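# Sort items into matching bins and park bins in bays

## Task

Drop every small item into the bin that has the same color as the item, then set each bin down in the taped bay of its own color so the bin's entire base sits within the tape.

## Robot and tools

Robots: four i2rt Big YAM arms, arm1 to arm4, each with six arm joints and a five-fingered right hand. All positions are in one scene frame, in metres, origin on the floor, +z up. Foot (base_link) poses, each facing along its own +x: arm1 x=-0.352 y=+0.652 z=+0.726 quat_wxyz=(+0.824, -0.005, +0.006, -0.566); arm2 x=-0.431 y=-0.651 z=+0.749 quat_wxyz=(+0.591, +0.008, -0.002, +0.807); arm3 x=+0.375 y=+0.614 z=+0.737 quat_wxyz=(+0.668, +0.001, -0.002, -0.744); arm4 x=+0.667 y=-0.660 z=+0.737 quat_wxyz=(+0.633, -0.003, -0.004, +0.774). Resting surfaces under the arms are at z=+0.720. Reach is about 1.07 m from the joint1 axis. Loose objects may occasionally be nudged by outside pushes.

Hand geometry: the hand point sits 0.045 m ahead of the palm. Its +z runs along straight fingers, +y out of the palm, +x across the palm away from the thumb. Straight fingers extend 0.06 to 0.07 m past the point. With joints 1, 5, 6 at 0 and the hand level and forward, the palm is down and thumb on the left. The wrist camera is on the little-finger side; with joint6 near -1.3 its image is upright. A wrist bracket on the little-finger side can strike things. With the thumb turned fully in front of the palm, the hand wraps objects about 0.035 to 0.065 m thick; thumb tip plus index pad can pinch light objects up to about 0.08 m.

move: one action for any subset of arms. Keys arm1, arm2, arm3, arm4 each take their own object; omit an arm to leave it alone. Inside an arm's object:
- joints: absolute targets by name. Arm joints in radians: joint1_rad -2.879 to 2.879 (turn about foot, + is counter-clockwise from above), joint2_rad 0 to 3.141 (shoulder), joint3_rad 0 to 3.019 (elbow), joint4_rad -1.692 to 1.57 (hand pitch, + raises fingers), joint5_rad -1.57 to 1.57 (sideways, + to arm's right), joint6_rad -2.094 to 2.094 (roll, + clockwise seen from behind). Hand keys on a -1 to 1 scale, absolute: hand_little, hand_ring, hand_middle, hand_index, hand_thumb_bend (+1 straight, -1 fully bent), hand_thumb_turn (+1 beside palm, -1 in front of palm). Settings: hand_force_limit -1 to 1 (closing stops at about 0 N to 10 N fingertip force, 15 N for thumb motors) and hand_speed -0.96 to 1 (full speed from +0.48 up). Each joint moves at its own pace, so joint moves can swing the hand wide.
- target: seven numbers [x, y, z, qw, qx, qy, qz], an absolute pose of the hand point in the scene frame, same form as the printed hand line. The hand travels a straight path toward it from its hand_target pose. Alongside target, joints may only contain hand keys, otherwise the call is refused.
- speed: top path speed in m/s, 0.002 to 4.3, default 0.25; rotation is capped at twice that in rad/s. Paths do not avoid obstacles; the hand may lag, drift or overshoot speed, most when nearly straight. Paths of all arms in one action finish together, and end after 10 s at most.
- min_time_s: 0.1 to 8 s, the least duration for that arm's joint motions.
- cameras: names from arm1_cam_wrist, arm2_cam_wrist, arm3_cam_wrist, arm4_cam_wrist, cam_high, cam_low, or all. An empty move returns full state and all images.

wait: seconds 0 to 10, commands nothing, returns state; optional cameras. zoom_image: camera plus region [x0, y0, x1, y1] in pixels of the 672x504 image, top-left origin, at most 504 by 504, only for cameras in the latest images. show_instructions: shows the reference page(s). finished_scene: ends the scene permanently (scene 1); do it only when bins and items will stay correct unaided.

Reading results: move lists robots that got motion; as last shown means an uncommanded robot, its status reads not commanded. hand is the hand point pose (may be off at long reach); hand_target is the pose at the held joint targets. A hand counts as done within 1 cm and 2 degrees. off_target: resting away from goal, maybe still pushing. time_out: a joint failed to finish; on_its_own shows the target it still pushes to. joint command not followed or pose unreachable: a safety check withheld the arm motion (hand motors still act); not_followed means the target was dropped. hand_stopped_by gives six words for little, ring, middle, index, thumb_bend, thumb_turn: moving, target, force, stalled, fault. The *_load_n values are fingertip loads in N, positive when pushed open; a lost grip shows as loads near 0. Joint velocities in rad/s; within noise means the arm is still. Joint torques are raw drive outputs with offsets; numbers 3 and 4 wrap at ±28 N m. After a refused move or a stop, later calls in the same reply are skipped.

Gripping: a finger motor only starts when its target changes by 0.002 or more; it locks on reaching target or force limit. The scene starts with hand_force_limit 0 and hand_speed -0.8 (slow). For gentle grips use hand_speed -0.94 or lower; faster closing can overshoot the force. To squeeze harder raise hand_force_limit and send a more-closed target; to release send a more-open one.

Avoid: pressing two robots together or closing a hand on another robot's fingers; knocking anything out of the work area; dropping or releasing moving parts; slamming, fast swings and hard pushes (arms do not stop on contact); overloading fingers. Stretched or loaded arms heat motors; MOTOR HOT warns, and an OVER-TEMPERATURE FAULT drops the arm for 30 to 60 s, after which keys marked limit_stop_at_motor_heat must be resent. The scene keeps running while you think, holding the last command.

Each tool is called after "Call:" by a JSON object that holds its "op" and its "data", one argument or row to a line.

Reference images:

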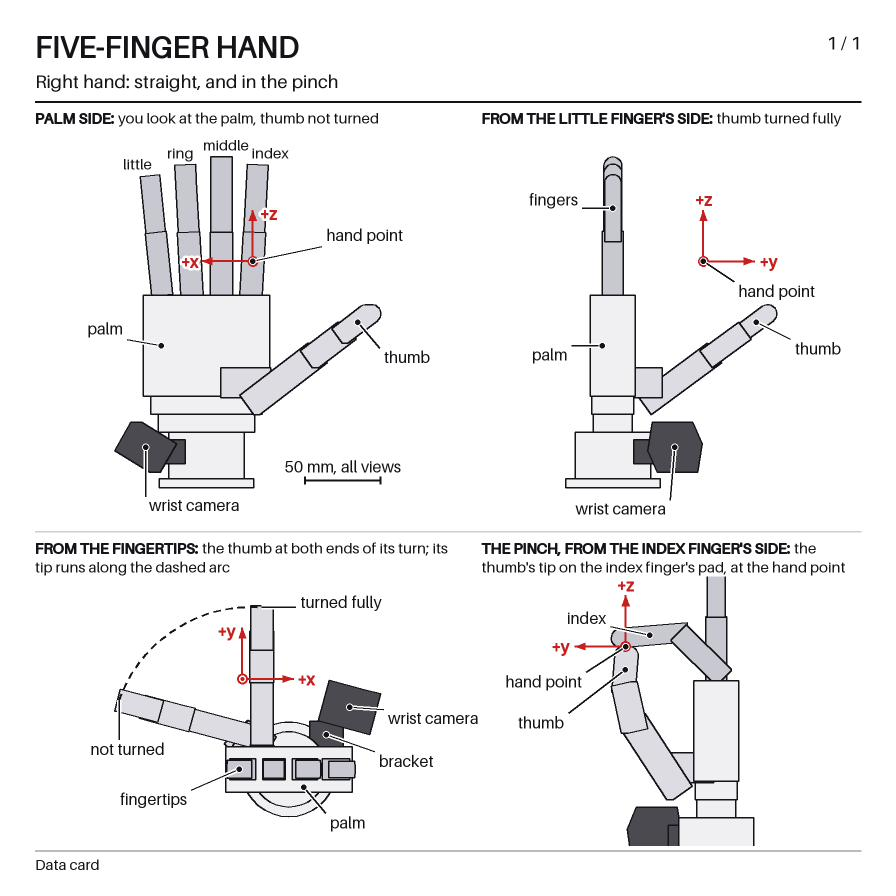

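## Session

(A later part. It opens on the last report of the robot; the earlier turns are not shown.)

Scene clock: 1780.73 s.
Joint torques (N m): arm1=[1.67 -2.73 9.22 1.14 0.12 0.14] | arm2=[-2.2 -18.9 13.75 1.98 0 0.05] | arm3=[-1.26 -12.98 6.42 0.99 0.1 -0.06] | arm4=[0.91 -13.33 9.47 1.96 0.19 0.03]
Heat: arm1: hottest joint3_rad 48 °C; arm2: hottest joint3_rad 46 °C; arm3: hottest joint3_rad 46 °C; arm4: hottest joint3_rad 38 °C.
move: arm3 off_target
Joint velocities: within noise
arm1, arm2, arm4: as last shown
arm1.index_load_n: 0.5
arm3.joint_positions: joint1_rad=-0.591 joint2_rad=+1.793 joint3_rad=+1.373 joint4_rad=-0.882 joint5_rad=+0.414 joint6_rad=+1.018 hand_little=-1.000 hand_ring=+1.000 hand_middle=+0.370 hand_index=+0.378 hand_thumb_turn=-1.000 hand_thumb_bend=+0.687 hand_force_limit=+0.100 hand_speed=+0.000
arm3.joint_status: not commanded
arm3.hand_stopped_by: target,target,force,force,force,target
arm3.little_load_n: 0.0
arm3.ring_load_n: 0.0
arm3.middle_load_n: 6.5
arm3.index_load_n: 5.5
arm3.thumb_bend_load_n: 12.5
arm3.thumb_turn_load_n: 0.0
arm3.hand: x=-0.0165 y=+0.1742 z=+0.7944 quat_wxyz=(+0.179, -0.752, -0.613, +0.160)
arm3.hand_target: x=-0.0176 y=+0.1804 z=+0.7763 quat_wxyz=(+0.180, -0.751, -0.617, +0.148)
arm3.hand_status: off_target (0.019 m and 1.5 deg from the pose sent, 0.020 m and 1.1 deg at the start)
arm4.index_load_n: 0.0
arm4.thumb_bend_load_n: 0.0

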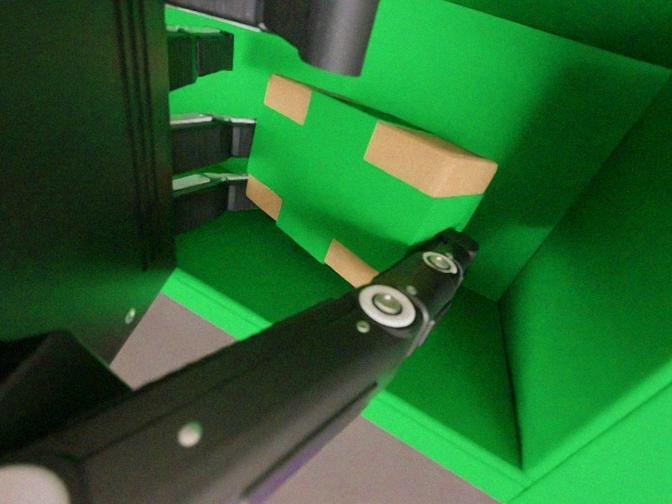

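Call:
{"op": "move", "data": {
  "arm3": {"joints":{"hand_speed":-0.88,"hand_index":0.65,"hand_middle":0.65,"hand_thumb_bend":1.0}},
  "cameras": ["arm3_cam_wrist"]
}}

Scene clock: 1785.83 s.
Joint torques (N m): arm1=[1.73 -2.73 9.24 1.13 0.11 0.15] | arm2=[-2.2 -18.96 13.74 1.99 0 0.05] | arm3=[-0.91 -13.57 6.41 0.55 0.11 -0.03] | arm4=[0.97 -13.39 9.47 1.94 0.19 0.03]
Heat: arm1: hottest joint3_rad 48 °C; arm2: hottest joint3_rad 46 °C; arm3: hottest joint3_rad 46 °C; arm4: hottest joint3_rad 38 °C.
move: arm3 done
Joint velocities: within noise
arm1, arm2, arm4: as last shown
arm3.joint_positions: joint1_rad=-0.593 joint2_rad=+1.791 joint3_rad=+1.373 joint4_rad=-0.869 joint5_rad=+0.414 joint6_rad=+1.017 hand_little=-1.000 hand_ring=+1.000 hand_middle=+0.649 hand_index=+0.650 hand_thumb_turn=-1.000 hand_thumb_bend=+0.997 hand_force_limit=+0.100 hand_speed=-0.880
arm3.joint_status: all done
arm3.hand_stopped_by: target,target,target,target,target,target
arm3.little_load_n: 0.0
arm3.ring_load_n: 0.0
arm3.middle_load_n: -2.5
arm3.index_load_n: 0.0
arm3.thumb_bend_load_n: -3.5
arm3.thumb_turn_load_n: -0.5
arm3.hand: x=-0.0195 y=+0.1720 z=+0.7967 quat_wxyz=(+0.177, -0.753, -0.611, +0.168)
arm3.hand_target: x=-0.0176 y=+0.1804 z=+0.7764 quat_wxyz=(+0.180, -0.752, -0.617, +0.148)
arm3.hand_status: not commanded
arm4.index_load_n: 0.5

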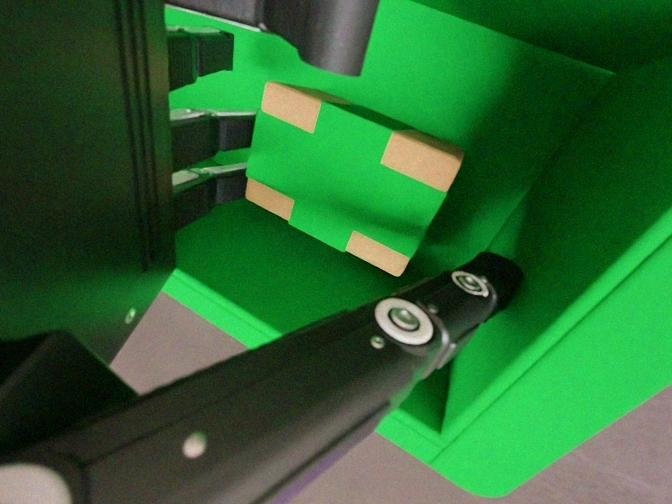

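Call:
{"op": "move", "data": {
  "arm3": {"joints":{"hand_thumb_bend":0.85,"hand_middle":0.6,"hand_index":0.6}},
  "cameras": ["arm3_cam_wrist","cam_high"]
}}

Call:
{"op": "zoom_image", "data": {
  "camera": "cam_high",
  "region": [200, 170, 320, 290]
}}

Scene clock: 1793.27 s.
Joint torques (N m): arm1=[1.67 -2.67 9.24 1.11 0.12 0.15] | arm2=[-2.26 -19.02 13.74 1.98 0 0.05] | arm3=[-0.79 -13.27 6.37 0.32 0.12 -0.06] | arm4=[0.91 -13.33 9.44 1.94 0.18 0.03]
Heat: arm1: hottest joint3_rad 48 °C; arm2: hottest joint3_rad 46 °C; arm3: hottest joint3_rad 45 °C; arm4: hottest joint3_rad 38 °C.
move: arm3 done
Joint velocities: within noise
arm1, arm2, arm4: as last shown
arm1.ring_load_n: -0.5
arm1.index_load_n: 0.0
arm2.little_load_n: -0.5
arm3.joint_positions: joint1_rad=-0.594 joint2_rad=+1.791 joint3_rad=+1.373 joint4_rad=-0.868 joint5_rad=+0.414 joint6_rad=+1.017 hand_little=-1.000 hand_ring=+1.000 hand_middle=+0.600 hand_index=+0.600 hand_thumb_turn=-1.000 hand_thumb_bend=+0.850 hand_force_limit=+0.100 hand_speed=-0.880
arm3.joint_status: all done
arm3.hand_stopped_by: target,target,target,target,target,target
arm3.little_load_n: 0.0
arm3.ring_load_n: 0.0
arm3.middle_load_n: 0.5
arm3.index_load_n: 0.0
arm3.thumb_bend_load_n: -0.5
arm3.thumb_turn_load_n: 0.0
arm3.hand: x=-0.0203 y=+0.1721 z=+0.7968 quat_wxyz=(+0.177, -0.753, -0.611, +0.168)
arm3.hand_target: x=-0.0176 y=+0.1803 z=+0.7764 quat_wxyz=(+0.180, -0.751, -0.617, +0.148)
arm3.hand_status: not commanded
arm4.index_load_n: 0.0

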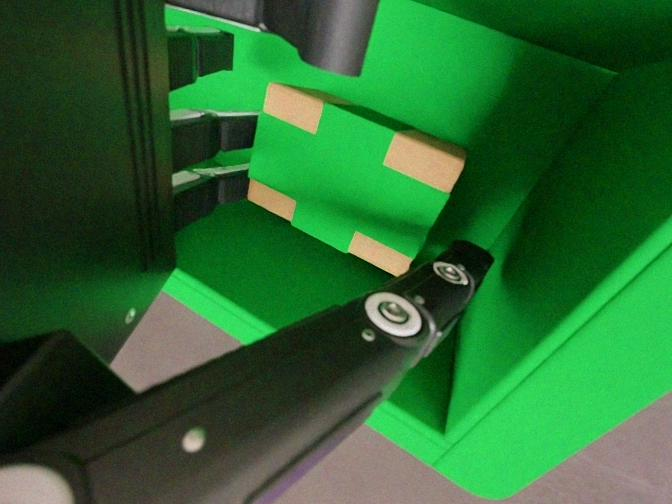

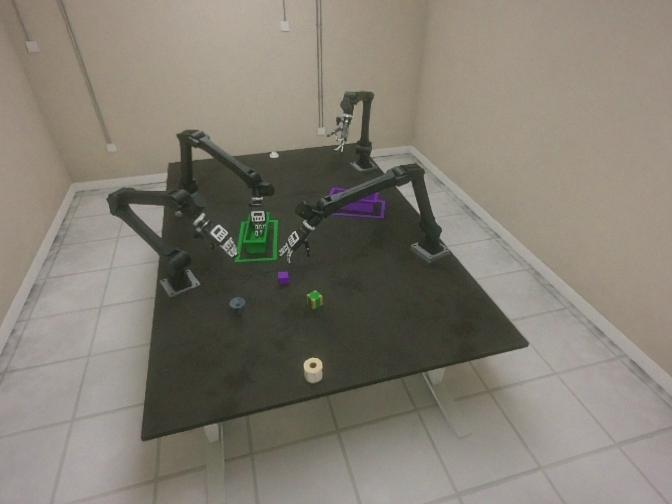

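Scaled by 4.200 from the camera's image (finer frame: 960x720).

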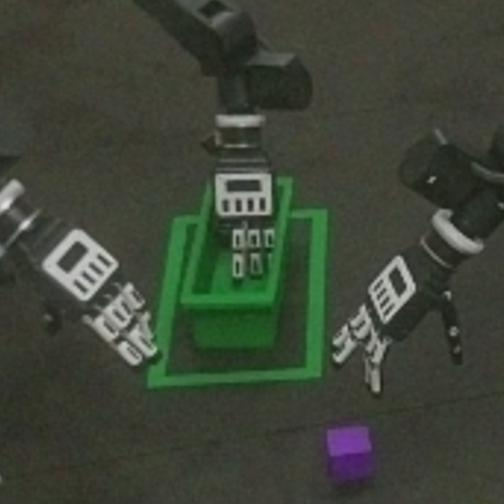

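Call:
{"op": "move", "data": {
  "arm3": {"target":[-0.018,0.175,0.90,0.1804,-0.7514,-0.6172,0.1482],"speed":0.06},
  "cameras": ["arm3_cam_wrist","cam_high"]
}}

Call:
{"op": "zoom_image", "data": {
  "camera": "cam_high",
  "region": [200, 170, 320, 290]
}}

Scene clock: 1801.03 s.
Joint torques (N m): arm1=[1.67 -2.73 9.25 1.16 0.11 0.15] | arm2=[-2.2 -18.9 13.72 1.98 0 0.05] | arm3=[-0.44 -15.27 10.78 -0.03 0.19 0.03] | arm4=[0.91 -13.39 9.43 1.95 0.19 0.04]
Heat: arm1: hottest joint3_rad 48 °C; arm2: hottest joint3_rad 46 °C; arm3: hottest joint3_rad 45 °C; arm4: hottest joint3_rad 38 °C.
move: arm3 off_target
Joint velocities: within noise
arm1, arm2, arm4: as last shown
arm1.ring_load_n: 0.0
arm2.little_load_n: 0.0
arm2.thumb_turn_load_n: 0.5
arm3.joint_positions: joint1_rad=-0.594 joint2_rad=+1.733 joint3_rad=+1.537 joint4_rad=-1.167 joint5_rad=+0.414 joint6_rad=+1.017 hand_little=-1.000 hand_ring=+1.000 hand_middle=+0.600 hand_index=+0.600 hand_thumb_turn=-1.000 hand_thumb_bend=+0.850 hand_force_limit=+0.100 hand_speed=-0.880
arm3.joint_status: not commanded
arm3.hand_stopped_by: target,target,target,target,target,target
arm3.little_load_n: 0.0
arm3.ring_load_n: 0.0
arm3.middle_load_n: 0.0
arm3.index_load_n: 0.0
arm3.thumb_bend_load_n: 0.0
arm3.thumb_turn_load_n: 0.5
arm3.hand: x=-0.0103 y=+0.1845 z=+0.8808 quat_wxyz=(+0.184, -0.751, -0.620, +0.132)
arm3.hand_target: x=-0.0175 y=+0.1755 z=+0.9001 quat_wxyz=(+0.180, -0.751, -0.617, +0.148)
arm3.hand_status: off_target (0.023 m and 2.0 deg from the pose sent, 0.103 m and 2.4 deg at the start)

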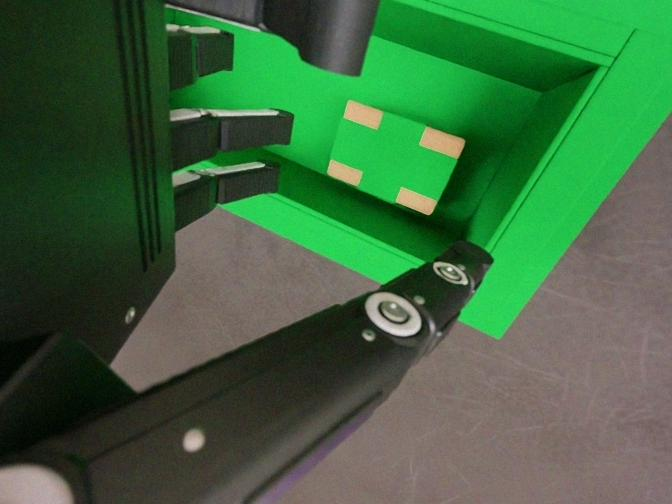

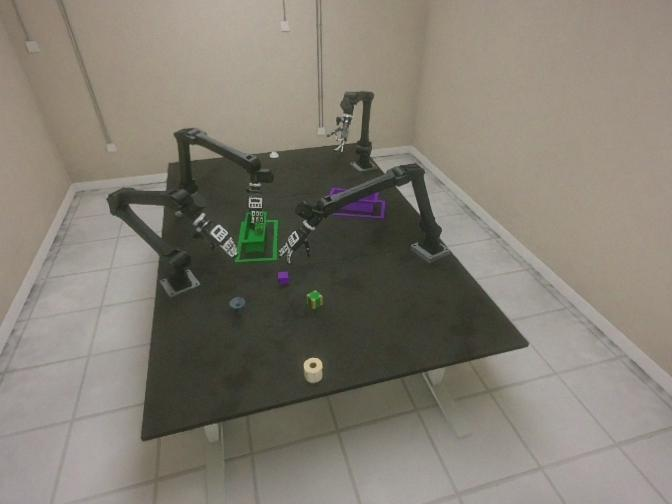

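Scaled by 4.200 from the camera's image (finer frame: 960x720).

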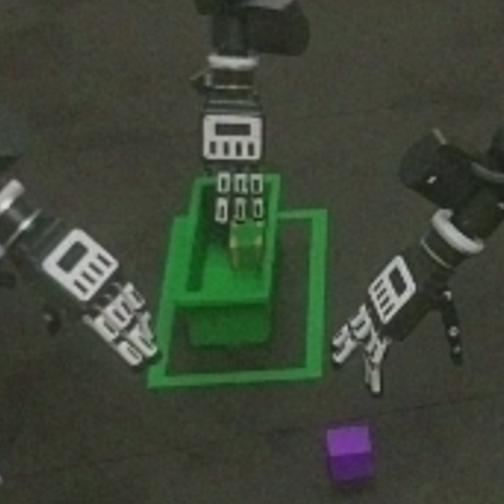

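Call:
{"op": "move", "data": {
  "arm3": {"target":[-0.015,0.185,1.02,0.1804,-0.7514,-0.6172,0.1482],"speed":0.12}
}}

Call:
{"op": "move", "data": {
  "arm3": {"joints":{"joint1_rad":0.25,"joint4_rad":-1.0,"joint5_rad":0,"joint6_rad":0},"min_time_s":3},
  "arm4": {"joints":{"joint1_rad":0.0},"min_time_s":3},
  "cameras": ["arm1_cam_wrist","arm2_cam_wrist","cam_high","cam_low"]
}}

Call:
{"op": "zoom_image", "data": {
  "camera": "cam_high",
  "region": [200, 170, 320, 290]
}}

Call:
{"op": "zoom_image", "data": {
  "camera": "cam_high",
  "region": [310, 160, 400, 230]
}}

Scene clock: 1812.27 s.
Joint torques (N m): arm1=[1.61 -2.67 9.24 1.11 0.12 0.13] | arm2=[-2.26 -18.9 13.74 1.99 0 0.05] | arm3=[-1.08 -14.33 11.04 0.01 0.15 -0.06] | arm4=[0.91 -13.39 9.46 1.95 0.19 0.04]
Heat: arm1: hottest joint3_rad 48 °C; arm2: hottest joint3_rad 47 °C; arm3: hottest joint3_rad 47 °C; arm4: hottest joint3_rad 38 °C.
move: arm3 off_target
Joint velocities: within noise
arm1, arm2, arm4: as last shown
arm1.thumb_bend_load_n: 0.5
arm2.thumb_turn_load_n: 0.0
arm3.joint_positions: joint1_rad=-0.594 joint2_rad=+1.698 joint3_rad=+1.815 joint4_rad=-1.470 joint5_rad=+0.414 joint6_rad=+1.017 hand_little=-1.000 hand_ring=+1.000 hand_middle=+0.600 hand_index=+0.600 hand_thumb_turn=-1.000 hand_thumb_bend=+0.850 hand_force_limit=+0.100 hand_speed=-0.880
arm3.joint_status: not commanded
arm3.hand_stopped_by: target,target,target,target,target,target
arm3.little_load_n: 0.0
arm3.ring_load_n: 0.0
arm3.middle_load_n: 0.0
arm3.index_load_n: 0.0
arm3.thumb_bend_load_n: 0.0
arm3.thumb_turn_load_n: 0.0
arm3.hand: x=-0.0074 y=+0.1888 z=+1.0043 quat_wxyz=(+0.183, -0.752, -0.619, +0.136)
arm3.hand_target: x=-0.0146 y=+0.1854 z=+1.0200 quat_wxyz=(+0.180, -0.751, -0.617, +0.149)
arm3.hand_status: off_target (0.018 m and 1.5 deg from the pose sent, 0.139 m and 2.0 deg at the start)
pictures: none

Scene clock: 1816.00 s.
Joint torques (N m): arm1=[1.67 -2.67 9.24 1.14 0.12 0.15] | arm2=[-2.26 -18.96 13.74 1.99 0 0.06] | arm3=[-0.44 -15.62 11.79 1.68 -0.08 -0.08] | arm4=[1.38 -13.22 9.44 1.95 0.12 0.03]
Heat: arm1: hottest joint3_rad 48 °C; arm2: hottest joint3_rad 47 °C; arm3: hottest joint3_rad 46 °C; arm4: hottest joint3_rad 38 °C.
move: arm3 done; arm4 done
Joint velocities: within noise
arm1: as last shown
arm1.thumb_bend_load_n: 0.0
arm2.joint_positions: joint1_rad=-0.255 joint2_rad=+1.947 joint3_rad=+1.706 joint4_rad=-0.532 joint5_rad=+0.042 joint6_rad=+0.016 hand_little=+1.000 hand_ring=+1.000 hand_middle=+0.500 hand_index=+0.500 hand_thumb_turn=-1.000 hand_thumb_bend=+1.000 hand_force_limit=+0.000 hand_speed=-0.800
arm2.joint_status: not commanded
arm2.hand_stopped_by: target,target,target,target,target,target
arm2.little_load_n: 0.0
arm2.ring_load_n: 0.0
arm2.middle_load_n: 0.0
arm2.index_load_n: 0.0
arm2.thumb_bend_load_n: 0.0
arm2.thumb_turn_load_n: 0.5
arm2.hand: x=-0.4917 y=+0.0912 z=+0.8948 quat_wxyz=(-0.395, +0.919, +0.007, +0.001)
arm2.hand_target: x=-0.4897 y=+0.1085 z=+0.9204 quat_wxyz=(-0.423, +0.906, +0.000, +0.000)
arm2.hand_status: not commanded
arm3.joint_positions: joint1_rad=+0.251 joint2_rad=+1.698 joint3_rad=+1.815 joint4_rad=-1.013 joint5_rad=+0.002 joint6_rad=+0.014 hand_little=-1.000 hand_ring=+1.000 hand_middle=+0.600 hand_index=+0.600 hand_thumb_turn=-1.000 hand_thumb_bend=+0.850 hand_force_limit=+0.100 hand_speed=-0.880
arm3.joint_status: all done
arm3.hand_stopped_by: target,target,target,target,target,target
arm3.little_load_n: 0.0
arm3.ring_load_n: 0.0
arm3.middle_load_n: 0.0
arm3.index_load_n: 0.0
arm3.thumb_bend_load_n: 0.0
arm3.thumb_turn_load_n: 0.0
arm3.hand: x=+0.4963 y=-0.0117 z=+1.0334 quat_wxyz=(-0.027, +0.061, -0.941, +0.331)
arm3.hand_target: x=+0.4965 y=-0.0239 z=+1.0538 quat_wxyz=(-0.027, +0.066, -0.932, +0.355)
arm3.hand_status: not commanded
arm4.joint_positions: joint1_rad=+0.004 joint2_rad=+1.453 joint3_rad=+1.706 joint4_rad=-1.213 joint5_rad=-0.002 joint6_rad=-1.675 hand_little=-1.000 hand_ring=+1.000 hand_middle=+0.400 hand_index=+0.400 hand_thumb_turn=-1.000 hand_thumb_bend=+1.000 hand_force_limit=+0.000 hand_speed=-0.850
arm4.joint_status: all done
arm4.hand_stopped_by: target,target,target,target,target,target
arm4.little_load_n: 0.0
arm4.ring_load_n: 0.0
arm4.middle_load_n: 0.0
arm4.index_load_n: 0.0
arm4.thumb_bend_load_n: -0.5
arm4.thumb_turn_load_n: 0.0
arm4.hand: x=+0.6153 y=-0.1113 z=+1.1141 quat_wxyz=(-0.221, +0.562, +0.771, +0.204)
arm4.hand_target: x=+0.6175 y=-0.1099 z=+1.1145 quat_wxyz=(-0.224, +0.566, +0.765, +0.208)
arm4.hand_status: not commanded

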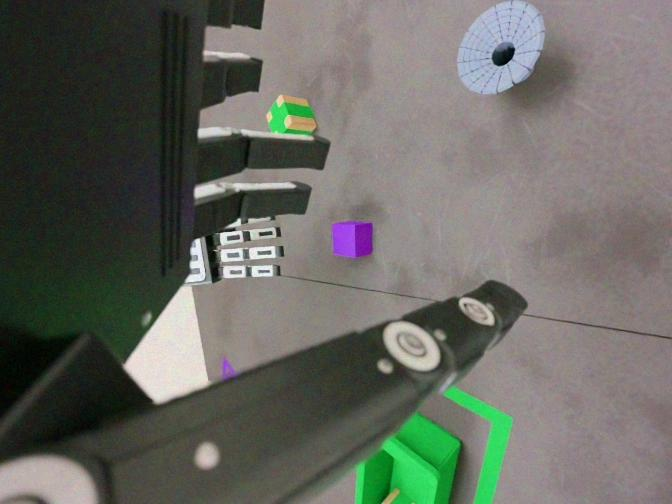

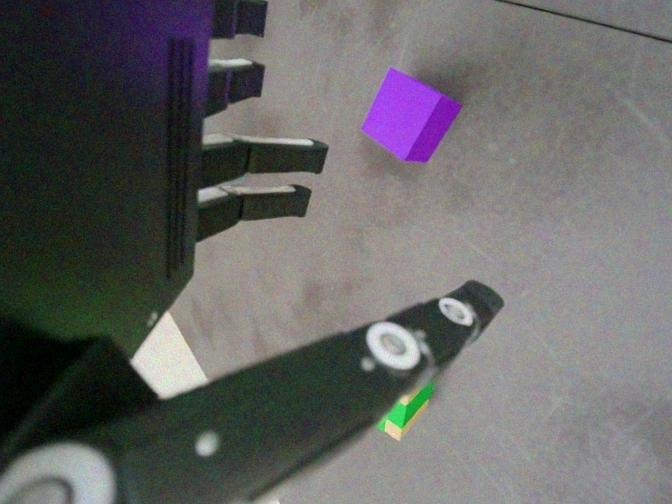

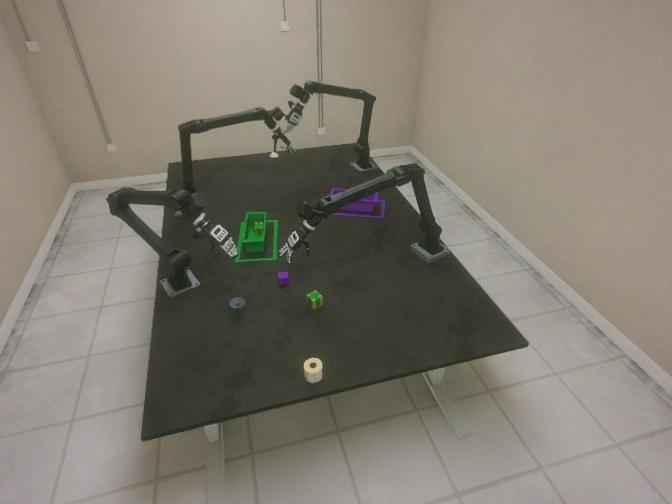

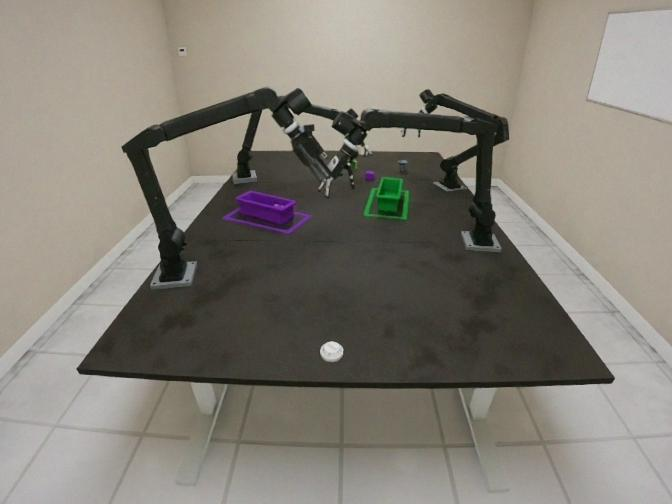

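Scaled by 4.200 from the camera's image (finer frame: 960x720).

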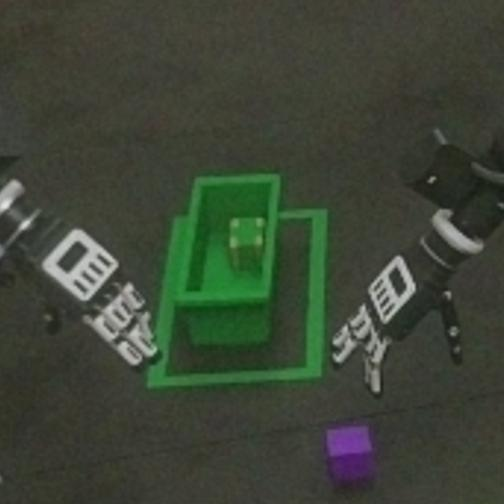

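Scaled by 5.600 from the camera's image (finer frame: 960x720).

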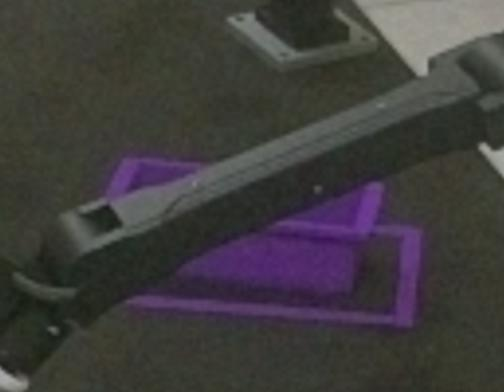

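Call:
{"op": "move", "data": {
  "arm2": {"target":[-0.465,0.172,0.875,-0.4146,0.9099,0,0],"speed":0.12},
  "arm3": {"joints":{"joint1_rad":0.9},"min_time_s":2.5},
  "arm4": {"joints":{"joint1_rad":-0.7},"min_time_s":2.5},
  "cameras": ["arm2_cam_wrist"]
}}

Scene clock: 1872.40 s.
Joint torques (N m): arm1=[1.73 -2.67 9.22 1.13 0.12 0.14] | arm2=[-2.73 -21.3 14.65 0.84 -0.2 -0.11] | arm3=[-0.79 -15.03 11.74 1.72 -0.04 -0.07] | arm4=[1.55 -13.1 9.43 1.96 0.1 0.03]
Heat: arm1: hottest joint3_rad 48 °C; arm2: hottest joint3_rad 48 °C; arm3: hottest joint3_rad 48 °C; arm4: hottest joint3_rad 38 °C.
move: arm2 off_target; arm3 done; arm4 done
Joint velocities: within noise
arm1: as last shown
arm2.joint_positions: joint1_rad=-0.289 joint2_rad=+2.153 joint3_rad=+1.921 joint4_rad=-0.532 joint5_rad=+0.017 joint6_rad=+0.006 hand_little=+1.000 hand_ring=+1.000 hand_middle=+0.500 hand_index=+0.500 hand_thumb_turn=-1.000 hand_thumb_bend=+1.000 hand_force_limit=+0.000 hand_speed=-0.800
arm2.joint_status: not commanded
arm2.hand_stopped_by: target,target,target,target,target,target
arm2.little_load_n: 0.0
arm2.ring_load_n: 0.0
arm2.middle_load_n: 0.0
arm2.index_load_n: 0.0
arm2.thumb_bend_load_n: 0.0
arm2.thumb_turn_load_n: 0.0
arm2.hand: x=-0.4723 y=+0.1582 z=+0.8524 quat_wxyz=(-0.399, +0.917, +0.000, -0.002)
arm2.hand_target: x=-0.4650 y=+0.1708 z=+0.8753 quat_wxyz=(-0.415, +0.910, +0.000, +0.000)
arm2.hand_status: off_target (0.027 m and 2.0 deg from the pose sent, 0.088 m and 2.6 deg at the start)
arm3.joint_positions: joint1_rad=+0.901 joint2_rad=+1.698 joint3_rad=+1.815 joint4_rad=-1.013 joint5_rad=+0.001 joint6_rad=+0.013 hand_little=-1.000 hand_ring=+1.000 hand_middle=+0.600 hand_index=+0.600 hand_thumb_turn=-1.000 hand_thumb_bend=+0.850 hand_force_limit=+0.100 hand_speed=-0.880
arm3.joint_status: all done
arm3.hand_stopped_by: target,target,target,target,target,target
arm3.little_load_n: 0.0
arm3.ring_load_n: 0.0
arm3.middle_load_n: 0.0
arm3.index_load_n: 0.0
arm3.thumb_bend_load_n: 0.0
arm3.thumb_turn_load_n: 0.0
arm3.hand: x=+0.8502 y=+0.1898 z=+1.0347 quat_wxyz=(-0.131, +0.358, -0.872, +0.306)
arm3.hand_target: x=+0.8582 y=+0.1806 z=+1.0552 quat_wxyz=(-0.139, +0.360, -0.862, +0.329)
arm3.hand_status: not commanded
arm4.joint_positions: joint1_rad=-0.697 joint2_rad=+1.453 joint3_rad=+1.706 joint4_rad=-1.213 joint5_rad=-0.001 joint6_rad=-1.675 hand_little=-1.000 hand_ring=+1.000 hand_middle=+0.400 hand_index=+0.400 hand_thumb_turn=-1.000 hand_thumb_bend=+1.000 hand_force_limit=+0.000 hand_speed=-0.850
arm4.joint_status: all done
arm4.hand_stopped_by: target,target,target,target,target,target
arm4.little_load_n: 0.0
arm4.ring_load_n: 0.0
arm4.middle_load_n: 0.0
arm4.index_load_n: 0.0
arm4.thumb_bend_load_n: 0.0
arm4.thumb_turn_load_n: 0.0
arm4.hand: x=+0.9813 y=-0.2094 z=+1.1171 quat_wxyz=(-0.139, +0.792, +0.530, +0.270)
arm4.hand_target: x=+0.9834 y=-0.2095 z=+1.1175 quat_wxyz=(-0.142, +0.794, +0.524, +0.274)
arm4.hand_status: not commanded

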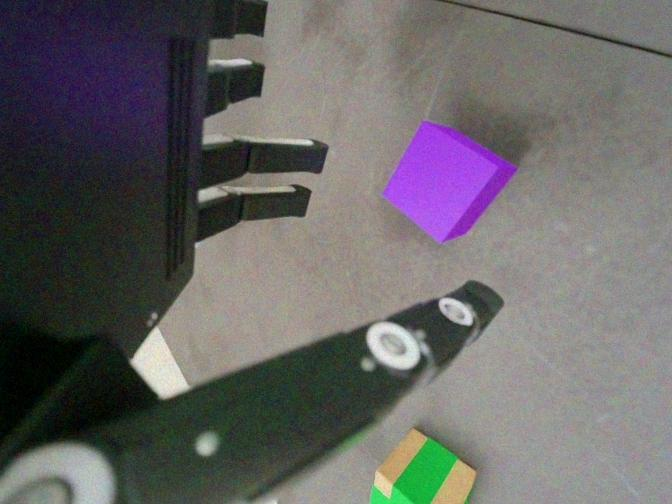

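Call:
{"op": "zoom_image", "data": {
  "camera": "arm2_cam_wrist",
  "region": [350, 90, 550, 270]
}}

Scaled by 2.520 from the camera's image (finer frame: 960x720).

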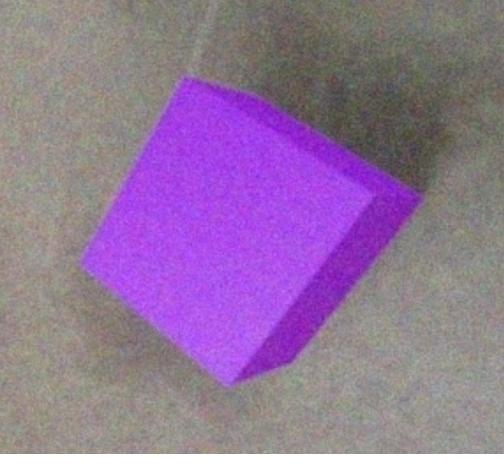

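Call:
{"op": "move", "data": {
  "arm2": {"target":[-0.465,0.173,0.835,0.4136,-0.9077,0.0634,-0.0289],"speed":0.08,"joints":{"hand_index":0.65,"hand_middle":0.65,"hand_speed":-0.7}},
  "cameras": ["arm2_cam_wrist"]
}}

Scene clock: 1894.10 s.
Joint torques (N m): arm1=[1.55 -2.78 9.22 1.13 0.11 0.14] | arm2=[-0.91 -21.48 10.44 2.04 0.11 0.05] | arm3=[-0.5 -15.03 11.73 1.7 -0.06 -0.11] | arm4=[1.49 -13.16 9.43 1.95 0.1 0.03]
Heat: arm1: hottest joint3_rad 48 °C; arm2: hottest joint3_rad 52 °C; arm3: hottest joint3_rad 48 °C; arm4: hottest joint3_rad 38 °C.
move: arm2 off_target
Joint velocities: within noise
arm1.joint_positions: joint1_rad=-1.105 joint2_rad=+0.661 joint3_rad=+0.896 joint4_rad=-0.961 joint5_rad=-0.166 joint6_rad=-0.131 hand_little=+1.000 hand_ring=+1.000 hand_middle=+0.500 hand_index=+0.500 hand_thumb_turn=-1.000 hand_thumb_bend=+1.000 hand_force_limit=+0.000 hand_speed=-0.700
arm1.joint_status: not commanded
arm1.hand_stopped_by: target,target,target,target,target,target
arm1.little_load_n: 0.0
arm1.ring_load_n: 0.0
arm1.middle_load_n: 0.0
arm1.index_load_n: 0.0
arm1.thumb_bend_load_n: 0.0
arm1.thumb_turn_load_n: 0.0
arm1.hand: x=-0.5027 y=+0.4013 z=+1.0129 quat_wxyz=(+0.110, -0.236, -0.877, +0.405)
arm1.hand_target: x=-0.5000 y=+0.4000 z=+1.0200 quat_wxyz=(+0.109, -0.235, -0.875, +0.408)
arm1.hand_status: not commanded
arm2.joint_positions: joint1_rad=-0.289 joint2_rad=+2.177 joint3_rad=+1.903 joint4_rad=-0.484 joint5_rad=+0.131 joint6_rad=+0.096 hand_little=+1.000 hand_ring=+1.000 hand_middle=+0.650 hand_index=+0.650 hand_thumb_turn=-1.000 hand_thumb_bend=+1.000 hand_force_limit=+0.000 hand_speed=-0.700
arm2.joint_status: all done
arm2.hand_stopped_by: target,target,target,target,target,target
arm2.little_load_n: 0.0
arm2.ring_load_n: 0.0
arm2.middle_load_n: 0.0
arm2.index_load_n: -0.5
arm2.thumb_bend_load_n: 0.0
arm2.thumb_turn_load_n: 0.0
arm2.hand: x=-0.4556 y=+0.1668 z=+0.8317 quat_wxyz=(-0.403, +0.912, -0.064, +0.032)
arm2.hand_target: x=-0.4651 y=+0.1728 z=+0.8353 quat_wxyz=(-0.414, +0.908, -0.063, +0.029)
arm2.hand_status: off_target (0.012 m and 1.4 deg from the pose sent, 0.024 m and 8.3 deg at the start)
arm3, arm4: as last shown
arm3.hand_target: x=+0.8581 y=+0.1806 z=+1.0552 quat_wxyz=(-0.139, +0.360, -0.862, +0.329)
arm4.thumb_turn_load_n: 0.5

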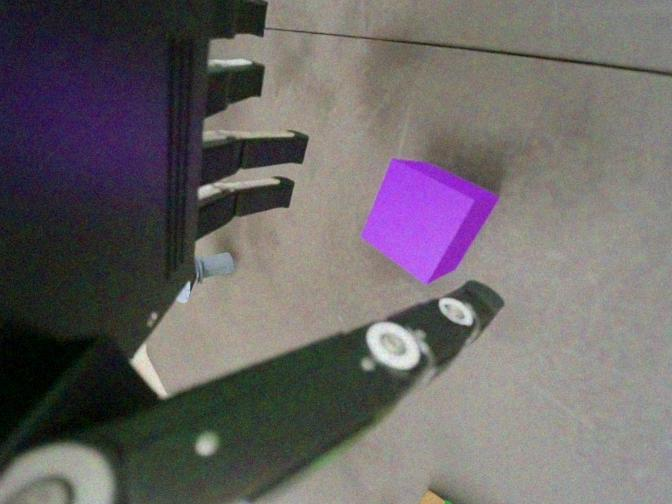

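Call:
{"op": "move", "data": {
  "arm2": {"target":[-0.477,0.171,0.785,0.4136,-0.9077,0.0634,-0.0289],"speed":0.06},
  "cameras": ["arm2_cam_wrist"]
}}

Scene clock: 1899.30 s.
Joint torques (N m): arm1=[1.67 -2.67 9.25 1.16 0.12 0.15] | arm2=[-0.85 -21.6 10.13 2.03 0.11 0.05] | arm3=[-0.21 -15.33 11.63 1.59 -0.08 -0.08] | arm4=[1.49 -13.1 9.44 1.96 0.1 0.03]
Heat: arm1: hottest joint3_rad 48 °C; arm2: hottest joint3_rad 51 °C; arm3: hottest joint3_rad 49 °C; arm4: hottest joint3_rad 38 °C.
move: arm2 off_target
Joint velocities: within noise
arm1, arm3, arm4: as last shown
arm2.joint_positions: joint1_rad=-0.274 joint2_rad=+2.218 joint3_rad=+1.837 joint4_rad=-0.379 joint5_rad=+0.143 joint6_rad=+0.107 hand_little=+1.000 hand_ring=+1.000 hand_middle=+0.650 hand_index=+0.650 hand_thumb_turn=-1.000 hand_thumb_bend=+1.000 hand_force_limit=+0.000 hand_speed=-0.700
arm2.joint_status: not commanded
arm2.hand_stopped_by: target,target,target,target,target,target
arm2.little_load_n: 0.0
arm2.ring_load_n: 0.0
arm2.middle_load_n: 0.0
arm2.index_load_n: 0.0
arm2.thumb_bend_load_n: 0.0
arm2.thumb_turn_load_n: 0.0
arm2.hand: x=-0.4659 y=+0.1649 z=+0.7815 quat_wxyz=(-0.403, +0.912, -0.065, +0.033)
arm2.hand_target: x=-0.4769 y=+0.1707 z=+0.7851 quat_wxyz=(-0.414, +0.908, -0.063, +0.029)
arm2.hand_status: off_target (0.013 m and 1.4 deg from the pose sent, 0.051 m and 1.4 deg at the start)

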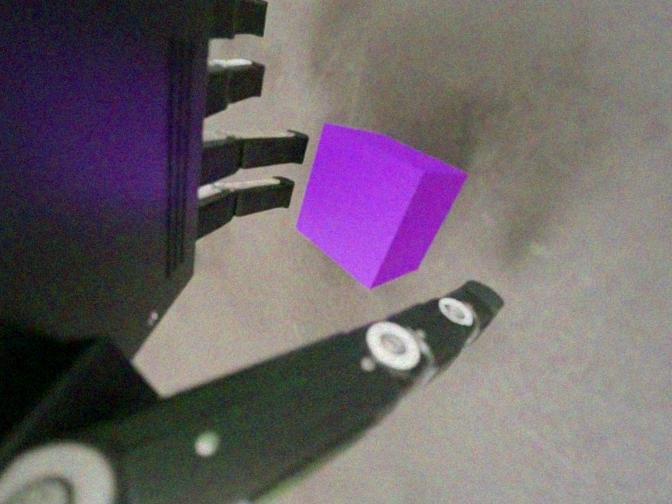

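Call:
{"op": "move", "data": {
  "arm2": {"joints":{"hand_speed":-0.88,"hand_index":-0.15,"hand_middle":-0.18,"hand_thumb_bend":0.08}},
  "cameras": ["arm2_cam_wrist"]
}}

Scene clock: 1906.57 s.
Joint torques (N m): arm1=[1.73 -2.73 9.25 1.14 0.11 0.14] | arm2=[-0.91 -21.54 10.1 2.02 0.1 0.05] | arm3=[-0.21 -15.27 11.84 1.74 -0.05 -0.09] | arm4=[1.49 -13.16 9.43 1.96 0.1 0.04]
Heat: arm1: hottest joint3_rad 48 °C; arm2: hottest joint3_rad 50 °C; arm3: hottest joint3_rad 49 °C; arm4: hottest joint3_rad 38 °C.
move: arm2 off_target
Joint velocities: within noise
arm1, arm3, arm4: as last shown
arm1.index_load_n: -0.5
arm2.joint_positions: joint1_rad=-0.274 joint2_rad=+2.218 joint3_rad=+1.837 joint4_rad=-0.378 joint5_rad=+0.143 joint6_rad=+0.108 hand_little=+1.000 hand_ring=+1.000 hand_middle=+0.084 hand_index=+0.051 hand_thumb_turn=-1.000 hand_thumb_bend=+0.698 hand_force_limit=+0.000 hand_speed=-0.880
arm2.joint_status: hand_middle off_target (ended at +0.084, target -0.180); hand_index off_target (ended at +0.051, target -0.150); hand_thumb_bend off_target (ended at +0.698, target +0.080); the others done
arm2.hand_stopped_by: target,target,force,force,force,target
arm2.little_load_n: 0.0
arm2.ring_load_n: 0.0
arm2.middle_load_n: 4.5
arm2.index_load_n: 5.0
arm2.thumb_bend_load_n: 8.0
arm2.thumb_turn_load_n: 0.0
arm2.hand: x=-0.4662 y=+0.1650 z=+0.7816 quat_wxyz=(-0.403, +0.912, -0.065, +0.033)
arm2.hand_target: x=-0.4771 y=+0.1707 z=+0.7851 quat_wxyz=(-0.414, +0.908, -0.063, +0.029)
arm2.hand_status: not commanded
arm4.ring_load_n: -0.5
arm4.thumb_turn_load_n: 0.0

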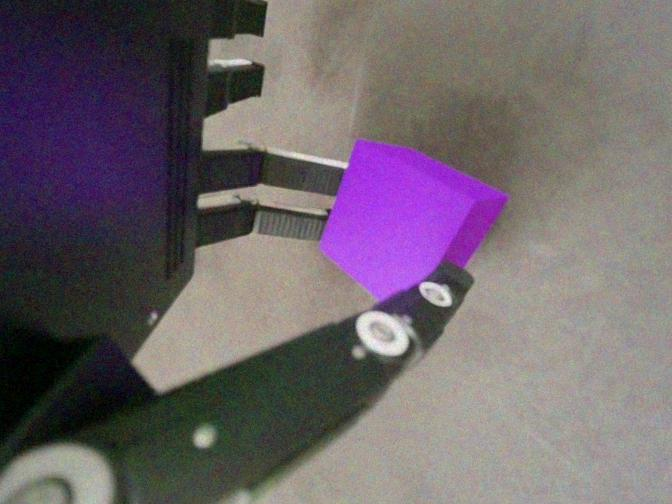

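Call:
{"op": "move", "data": {
  "arm2": {"joints":{"hand_force_limit":0.15,"hand_index":-0.2,"hand_middle":-0.22,"hand_thumb_bend":0.05}}
}}

Call:
{"op": "move", "data": {
  "arm2": {"target":[-0.477,0.165,0.90,0.4136,-0.9077,0.0634,-0.0289],"speed":0.08},
  "cameras": ["arm2_cam_wrist","cam_high"]
}}

Scene clock: 1912.53 s.
Joint torques (N m): arm1=[1.61 -2.73 9.25 1.14 0.11 0.15] | arm2=[-0.85 -21.66 10.11 2 0.1 0.04] | arm3=[-0.56 -15.09 11.71 1.69 -0.06 -0.07] | arm4=[1.49 -13.1 9.43 1.96 0.1 0.03]
Heat: arm1: hottest joint3_rad 48 °C; arm2: hottest joint3_rad 50 °C; arm3: hottest joint3_rad 49 °C; arm4: hottest joint3_rad 38 °C.
move: arm2 off_target
Joint velocities: within noise
arm1, arm3, arm4: as last shown
arm1.index_load_n: 0.0
arm2.joint_positions: joint1_rad=-0.274 joint2_rad=+2.218 joint3_rad=+1.837 joint4_rad=-0.378 joint5_rad=+0.143 joint6_rad=+0.108 hand_little=+1.000 hand_ring=+1.000 hand_middle=+0.076 hand_index=+0.043 hand_thumb_turn=-1.000 hand_thumb_bend=+0.699 hand_force_limit=+0.150 hand_speed=-0.880
arm2.joint_status: hand_middle off_target (ended at +0.076, target -0.220); hand_index off_target (ended at +0.043, target -0.200); hand_thumb_bend off_target (ended at +0.699, target +0.050); the others done
arm2.hand_stopped_by: target,target,force,force,force,target
arm2.little_load_n: 0.0
arm2.ring_load_n: 0.0
arm2.middle_load_n: 5.5
arm2.index_load_n: 5.5
arm2.thumb_bend_load_n: 10.0
arm2.thumb_turn_load_n: 0.0
arm2.hand: x=-0.4662 y=+0.1650 z=+0.7816 quat_wxyz=(-0.403, +0.912, -0.065, +0.033)
arm2.hand_target: x=-0.4771 y=+0.1707 z=+0.7851 quat_wxyz=(-0.414, +0.908, -0.063, +0.029)
arm2.hand_status: not commanded
arm4.ring_load_n: 0.0
pictures: none

Scene clock: 1914.77 s.
Joint torques (N m): arm1=[1.67 -2.73 9.24 1.13 0.12 0.14] | arm2=[-0.73 -23.41 14.95 0.88 0.12 0.06] | arm3=[-0.5 -15.21 11.78 1.59 -0.06 -0.11] | arm4=[1.44 -13.16 9.44 1.96 0.1 0.03]
Heat: arm1: hottest joint3_rad 48 °C; arm2: hottest joint3_rad 50 °C; arm3: hottest joint3_rad 49 °C; arm4: hottest joint3_rad 38 °C.
move: arm2 off_target
Joint velocities: within noise
arm1, arm3, arm4: as last shown
arm2.joint_positions: joint1_rad=-0.274 joint2_rad=+2.138 joint3_rad=+1.911 joint4_rad=-0.581 joint5_rad=+0.144 joint6_rad=+0.108 hand_little=+1.000 hand_ring=+1.000 hand_middle=+0.076 hand_index=+0.043 hand_thumb_turn=-1.000 hand_thumb_bend=+0.699 hand_force_limit=+0.150 hand_speed=-0.880
arm2.joint_status: not commanded
arm2.hand_stopped_by: target,target,force,force,force,target
arm2.little_load_n: 0.0
arm2.ring_load_n: 0.0
arm2.middle_load_n: 5.5
arm2.index_load_n: 5.5
arm2.thumb_bend_load_n: 10.0
arm2.thumb_turn_load_n: 0.0
arm2.hand: x=-0.4652 y=+0.1483 z=+0.8508 quat_wxyz=(-0.380, +0.922, -0.064, +0.035)
arm2.hand_target: x=-0.4769 y=+0.1625 z=+0.9002 quat_wxyz=(-0.414, +0.908, -0.063, +0.029)
arm2.hand_status: off_target (0.053 m and 4.3 deg from the pose sent, 0.119 m and 1.4 deg at the start)

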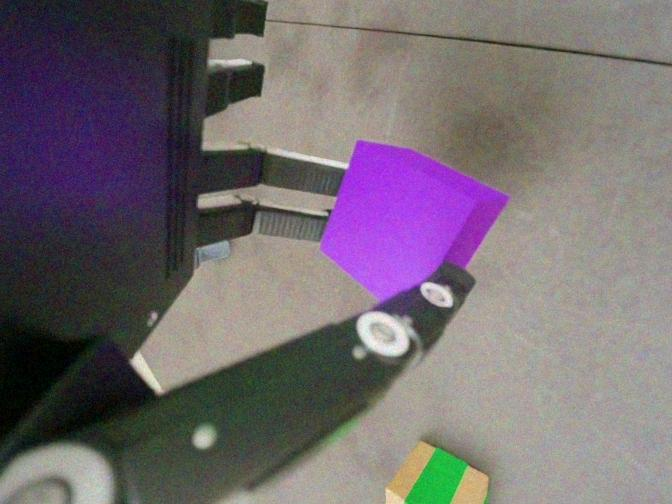

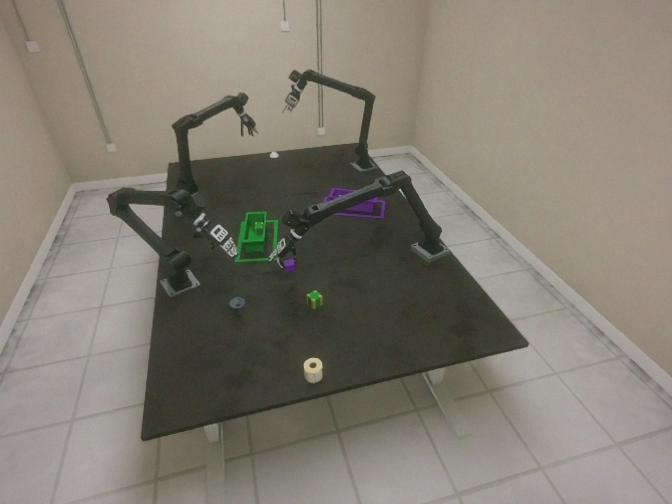

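Call:
{"op": "move", "data": {
  "arm2": {"target":[-0.45,0.03,1.03,0.4136,-0.9077,0.0634,-0.0289],"speed":0.15,"joints":{"hand_little":-1,"hand_speed":-0.6}},
  "cameras": ["arm2_cam_wrist"]
}}

Scene clock: 1928.63 s.
Joint torques (N m): arm1=[1.67 -2.73 9.26 1.14 0.12 0.14] | arm2=[-3.08 -16.97 11.1 0.99 -0.15 -0.12] | arm3=[-0.26 -14.92 11.82 1.66 -0.06 -0.06] | arm4=[1.44 -13.16 9.44 1.95 0.1 0.03]
Heat: arm1: hottest joint3_rad 48 °C; arm2: hottest joint3_rad 52 °C; arm3: hottest joint3_rad 49 °C; arm4: hottest joint3_rad 38 °C.
move: arm2 off_target
Joint velocities: within noise
arm1, arm3, arm4: as last shown
arm2.joint_positions: joint1_rad=-0.279 joint2_rad=+1.717 joint3_rad=+1.694 joint4_rad=-0.724 joint5_rad=+0.126 joint6_rad=+0.101 hand_little=-1.000 hand_ring=+1.000 hand_middle=+0.076 hand_index=+0.043 hand_thumb_turn=-1.000 hand_thumb_bend=+0.699 hand_force_limit=+0.150 hand_speed=-0.600
arm2.joint_status: all done
arm2.hand_stopped_by: target,target,force,force,force,target
arm2.little_load_n: 0.0
arm2.ring_load_n: 0.0
arm2.middle_load_n: 6.0
arm2.index_load_n: 5.5
arm2.thumb_bend_load_n: 10.0
arm2.thumb_turn_load_n: 0.0
arm2.hand: x=-0.4593 y=+0.0315 z=+1.0184 quat_wxyz=(-0.408, +0.911, -0.061, +0.027)
arm2.hand_target: x=-0.4501 y=+0.0299 z=+1.0299 quat_wxyz=(-0.414, +0.908, -0.063, +0.029)
arm2.hand_status: off_target (0.015 m and 0.8 deg from the pose sent, 0.215 m and 4.3 deg at the start)

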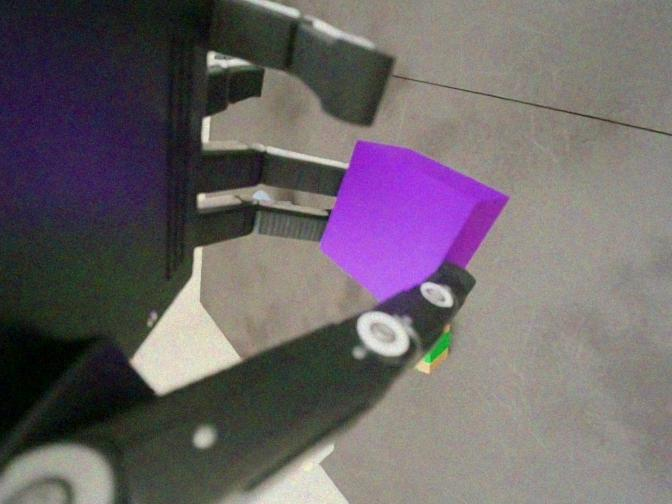

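Call:
{"op": "move", "data": {
  "arm2": {"joints":{"joint1_rad":-1.45},"min_time_s":4}
}}

Call:
{"op": "move", "data": {
  "arm1": {"target":[-0.645,0.14,0.96,-0.0649,0.1423,-0.8987,0.4095],"speed":0.18},
  "arm2": {"target":[0.12,-0.41,1.02,0.1651,-0.6876,0.0,0.0],"speed":0.15},
  "cameras": ["arm2_cam_wrist","arm1_cam_wrist","cam_high"]
}}

Scene clock: 1947.23 s.
Joint torques (N m): arm1=[1.61 -2.67 9.22 1.14 0.11 0.15] | arm2=[-2.2 -17.2 11.08 0.99 -0.06 -0.1] | arm3=[-0.67 -15.33 11.66 1.66 -0.09 -0.09] | arm4=[1.38 -13.16 9.42 1.95 0.1 0.04]
Heat: arm1: hottest joint3_rad 49 °C; arm2: hottest joint3_rad 49 °C; arm3: hottest joint3_rad 50 °C; arm4: hottest joint3_rad 38 °C.
move: arm2 done
Joint velocities: within noise
arm1, arm3, arm4: as last shown
arm1.middle_load_n: 0.5
arm2.joint_positions: joint1_rad=-1.446 joint2_rad=+1.717 joint3_rad=+1.694 joint4_rad=-0.724 joint5_rad=+0.124 joint6_rad=+0.100 hand_little=-1.000 hand_ring=+1.000 hand_middle=+0.076 hand_index=+0.043 hand_thumb_turn=-1.000 hand_thumb_bend=+0.699 hand_force_limit=+0.150 hand_speed=-0.600
arm2.joint_status: all done
arm2.hand_stopped_by: target,target,force,force,force,target
arm2.little_load_n: 0.5
arm2.ring_load_n: 0.0
arm2.middle_load_n: 5.5
arm2.index_load_n: 5.5
arm2.thumb_bend_load_n: 10.0
arm2.thumb_turn_load_n: 0.0
arm2.hand: x=+0.1902 y=-0.3565 z=+1.0067 quat_wxyz=(-0.320, +0.729, -0.555, +0.240)
arm2.hand_target: x=+0.1899 y=-0.3600 z=+1.0183 quat_wxyz=(-0.325, +0.728, -0.552, +0.245)
arm2.hand_status: not commanded
arm3.little_load_n: 0.5
arm4.little_load_n: 0.5
arm4.thumb_turn_load_n: 0.5
pictures: none

arm2: "target": qw, qx, qy, qz must be a unit quaternion (the sum of their squares is 1)

Call:
{"op": "move", "data": {
  "arm1": {"target":[-0.645,0.14,0.96,-0.0649,0.1423,-0.8987,0.4095],"speed":0.18},
  "arm2": {"target":[0.150,-0.410,1.02,0.2282,-0.9505,0.2055,-0.0493],"speed":0.15},
  "cameras": ["arm2_cam_wrist","arm1_cam_wrist","cam_high"]
}}

Scene clock: 1996.33 s.
Joint torques (N m): arm1=[1.38 -15.38 11.18 0.54 -0.49 0] | arm2=[-2.96 -18.37 14.17 0.13 -0.47 -0.09] | arm3=[-0.38 -15.38 11.78 1.61 -0.06 -0.08] | arm4=[1.44 -13.1 9.43 1.96 0.1 0.03]
Heat: arm1: hottest joint3_rad 49 °C; arm2: hottest joint3_rad 47 °C; arm3: hottest joint3_rad 50 °C; arm4: hottest joint3_rad 38 °C.
move: arm1 off_target; arm2 off_target
Joint velocities: within noise
arm1.joint_positions: joint1_rad=-1.087 joint2_rad=+1.675 joint3_rad=+1.557 joint4_rad=-0.939 joint5_rad=-0.708 joint6_rad=-0.807 hand_little=+1.000 hand_ring=+1.000 hand_middle=+0.500 hand_index=+0.500 hand_thumb_turn=-1.000 hand_thumb_bend=+1.000 hand_force_limit=+0.000 hand_speed=-0.700
arm1.joint_status: not commanded
arm1.hand_stopped_by: target,target,target,target,target,target
arm1.little_load_n: 0.0
arm1.ring_load_n: 0.0
arm1.middle_load_n: 0.0
arm1.index_load_n: 0.0
arm1.thumb_bend_load_n: 0.0
arm1.thumb_turn_load_n: 0.0
arm1.hand: x=-0.6415 y=+0.1526 z=+0.9491 quat_wxyz=(-0.070, +0.131, -0.903, +0.403)
arm1.hand_target: x=-0.6446 y=+0.1405 z=+0.9598 quat_wxyz=(-0.065, +0.142, -0.899, +0.410)
arm1.hand_status: off_target (0.017 m and 1.7 deg from the pose sent, 0.302 m and 48.2 deg at the start)
arm2.joint_positions: joint1_rad=-1.531 joint2_rad=+1.951 joint3_rad=+2.134 joint4_rad=-1.451 joint5_rad=-0.318 joint6_rad=-0.753 hand_little=-1.000 hand_ring=+1.000 hand_middle=+0.076 hand_index=+0.043 hand_thumb_turn=-1.000 hand_thumb_bend=+0.699 hand_force_limit=+0.150 hand_speed=-0.600
arm2.joint_status: not commanded
arm2.hand_stopped_by: target,target,force,force,force,target
arm2.little_load_n: 0.0
arm2.ring_load_n: 0.0
arm2.middle_load_n: 5.5
arm2.index_load_n: 6.0
arm2.thumb_bend_load_n: 9.5
arm2.thumb_turn_load_n: 0.0
arm2.hand: x=+0.1383 y=-0.4047 z=+1.0006 quat_wxyz=(-0.217, +0.954, -0.206, +0.032)
arm2.hand_target: x=+0.1491 y=-0.4102 z=+1.0200 quat_wxyz=(-0.228, +0.950, -0.205, +0.050)
arm2.hand_status: off_target (0.023 m and 2.4 deg from the pose sent, 0.068 m and 53.7 deg at the start)
arm3.joint_positions: joint1_rad=+0.901 joint2_rad=+1.698 joint3_rad=+1.815 joint4_rad=-1.013 joint5_rad=+0.001 joint6_rad=+0.013 hand_little=-1.000 hand_ring=+1.000 hand_middle=+0.600 hand_index=+0.600 hand_thumb_turn=-1.000 hand_thumb_bend=+0.850 hand_force_limit=+0.100 hand_speed=-0.880
arm3.joint_status: not commanded
arm3.hand_stopped_by: target,target,target,target,target,target
arm3.little_load_n: 0.0
arm3.ring_load_n: 0.0
arm3.middle_load_n: 0.0
arm3.index_load_n: 0.0
arm3.thumb_bend_load_n: 0.5
arm3.thumb_turn_load_n: 0.0
arm3.hand: x=+0.8502 y=+0.1898 z=+1.0347 quat_wxyz=(-0.131, +0.358, -0.872, +0.306)
arm3.hand_target: x=+0.8581 y=+0.1806 z=+1.0552 quat_wxyz=(-0.139, +0.360, -0.862, +0.329)
arm3.hand_status: not commanded
arm4.joint_positions: joint1_rad=-0.697 joint2_rad=+1.453 joint3_rad=+1.706 joint4_rad=-1.213 joint5_rad=-0.001 joint6_rad=-1.675 hand_little=-1.000 hand_ring=+1.000 hand_middle=+0.400 hand_index=+0.400 hand_thumb_turn=-1.000 hand_thumb_bend=+1.000 hand_force_limit=+0.000 hand_speed=-0.850
arm4.joint_status: not commanded
arm4.hand_stopped_by: target,target,target,target,target,target
arm4.little_load_n: 0.0
arm4.ring_load_n: 0.0
arm4.middle_load_n: 0.0
arm4.index_load_n: 0.5
arm4.thumb_bend_load_n: -0.5
arm4.thumb_turn_load_n: 0.0
arm4.hand: x=+0.9813 y=-0.2094 z=+1.1171 quat_wxyz=(-0.139, +0.792, +0.530, +0.270)
arm4.hand_target: x=+0.9834 y=-0.2095 z=+1.1175 quat_wxyz=(-0.142, +0.794, +0.524, +0.274)
arm4.hand_status: not commanded
pictures: arm1_cam_wrist, arm2_cam_wrist, cam_high

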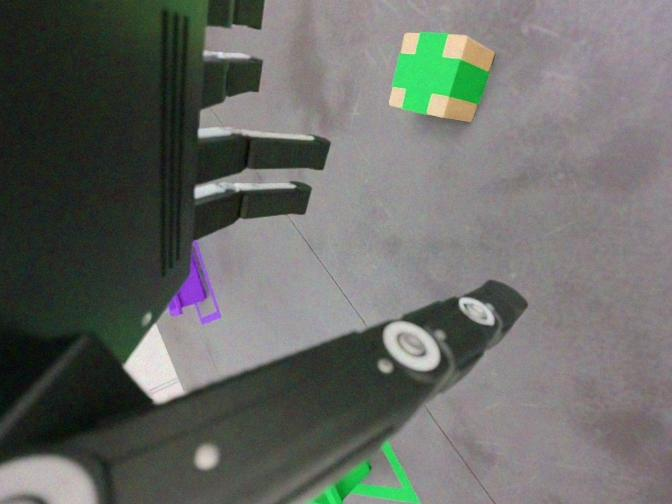

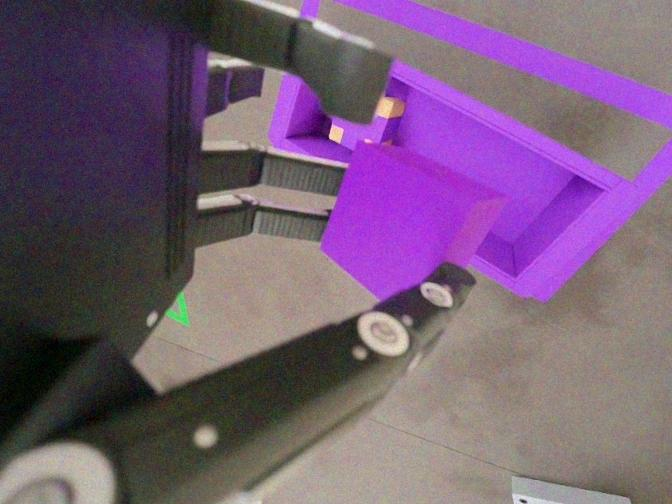

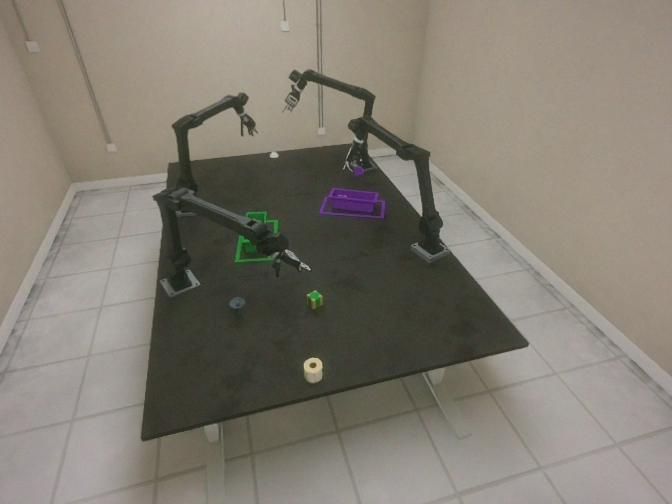

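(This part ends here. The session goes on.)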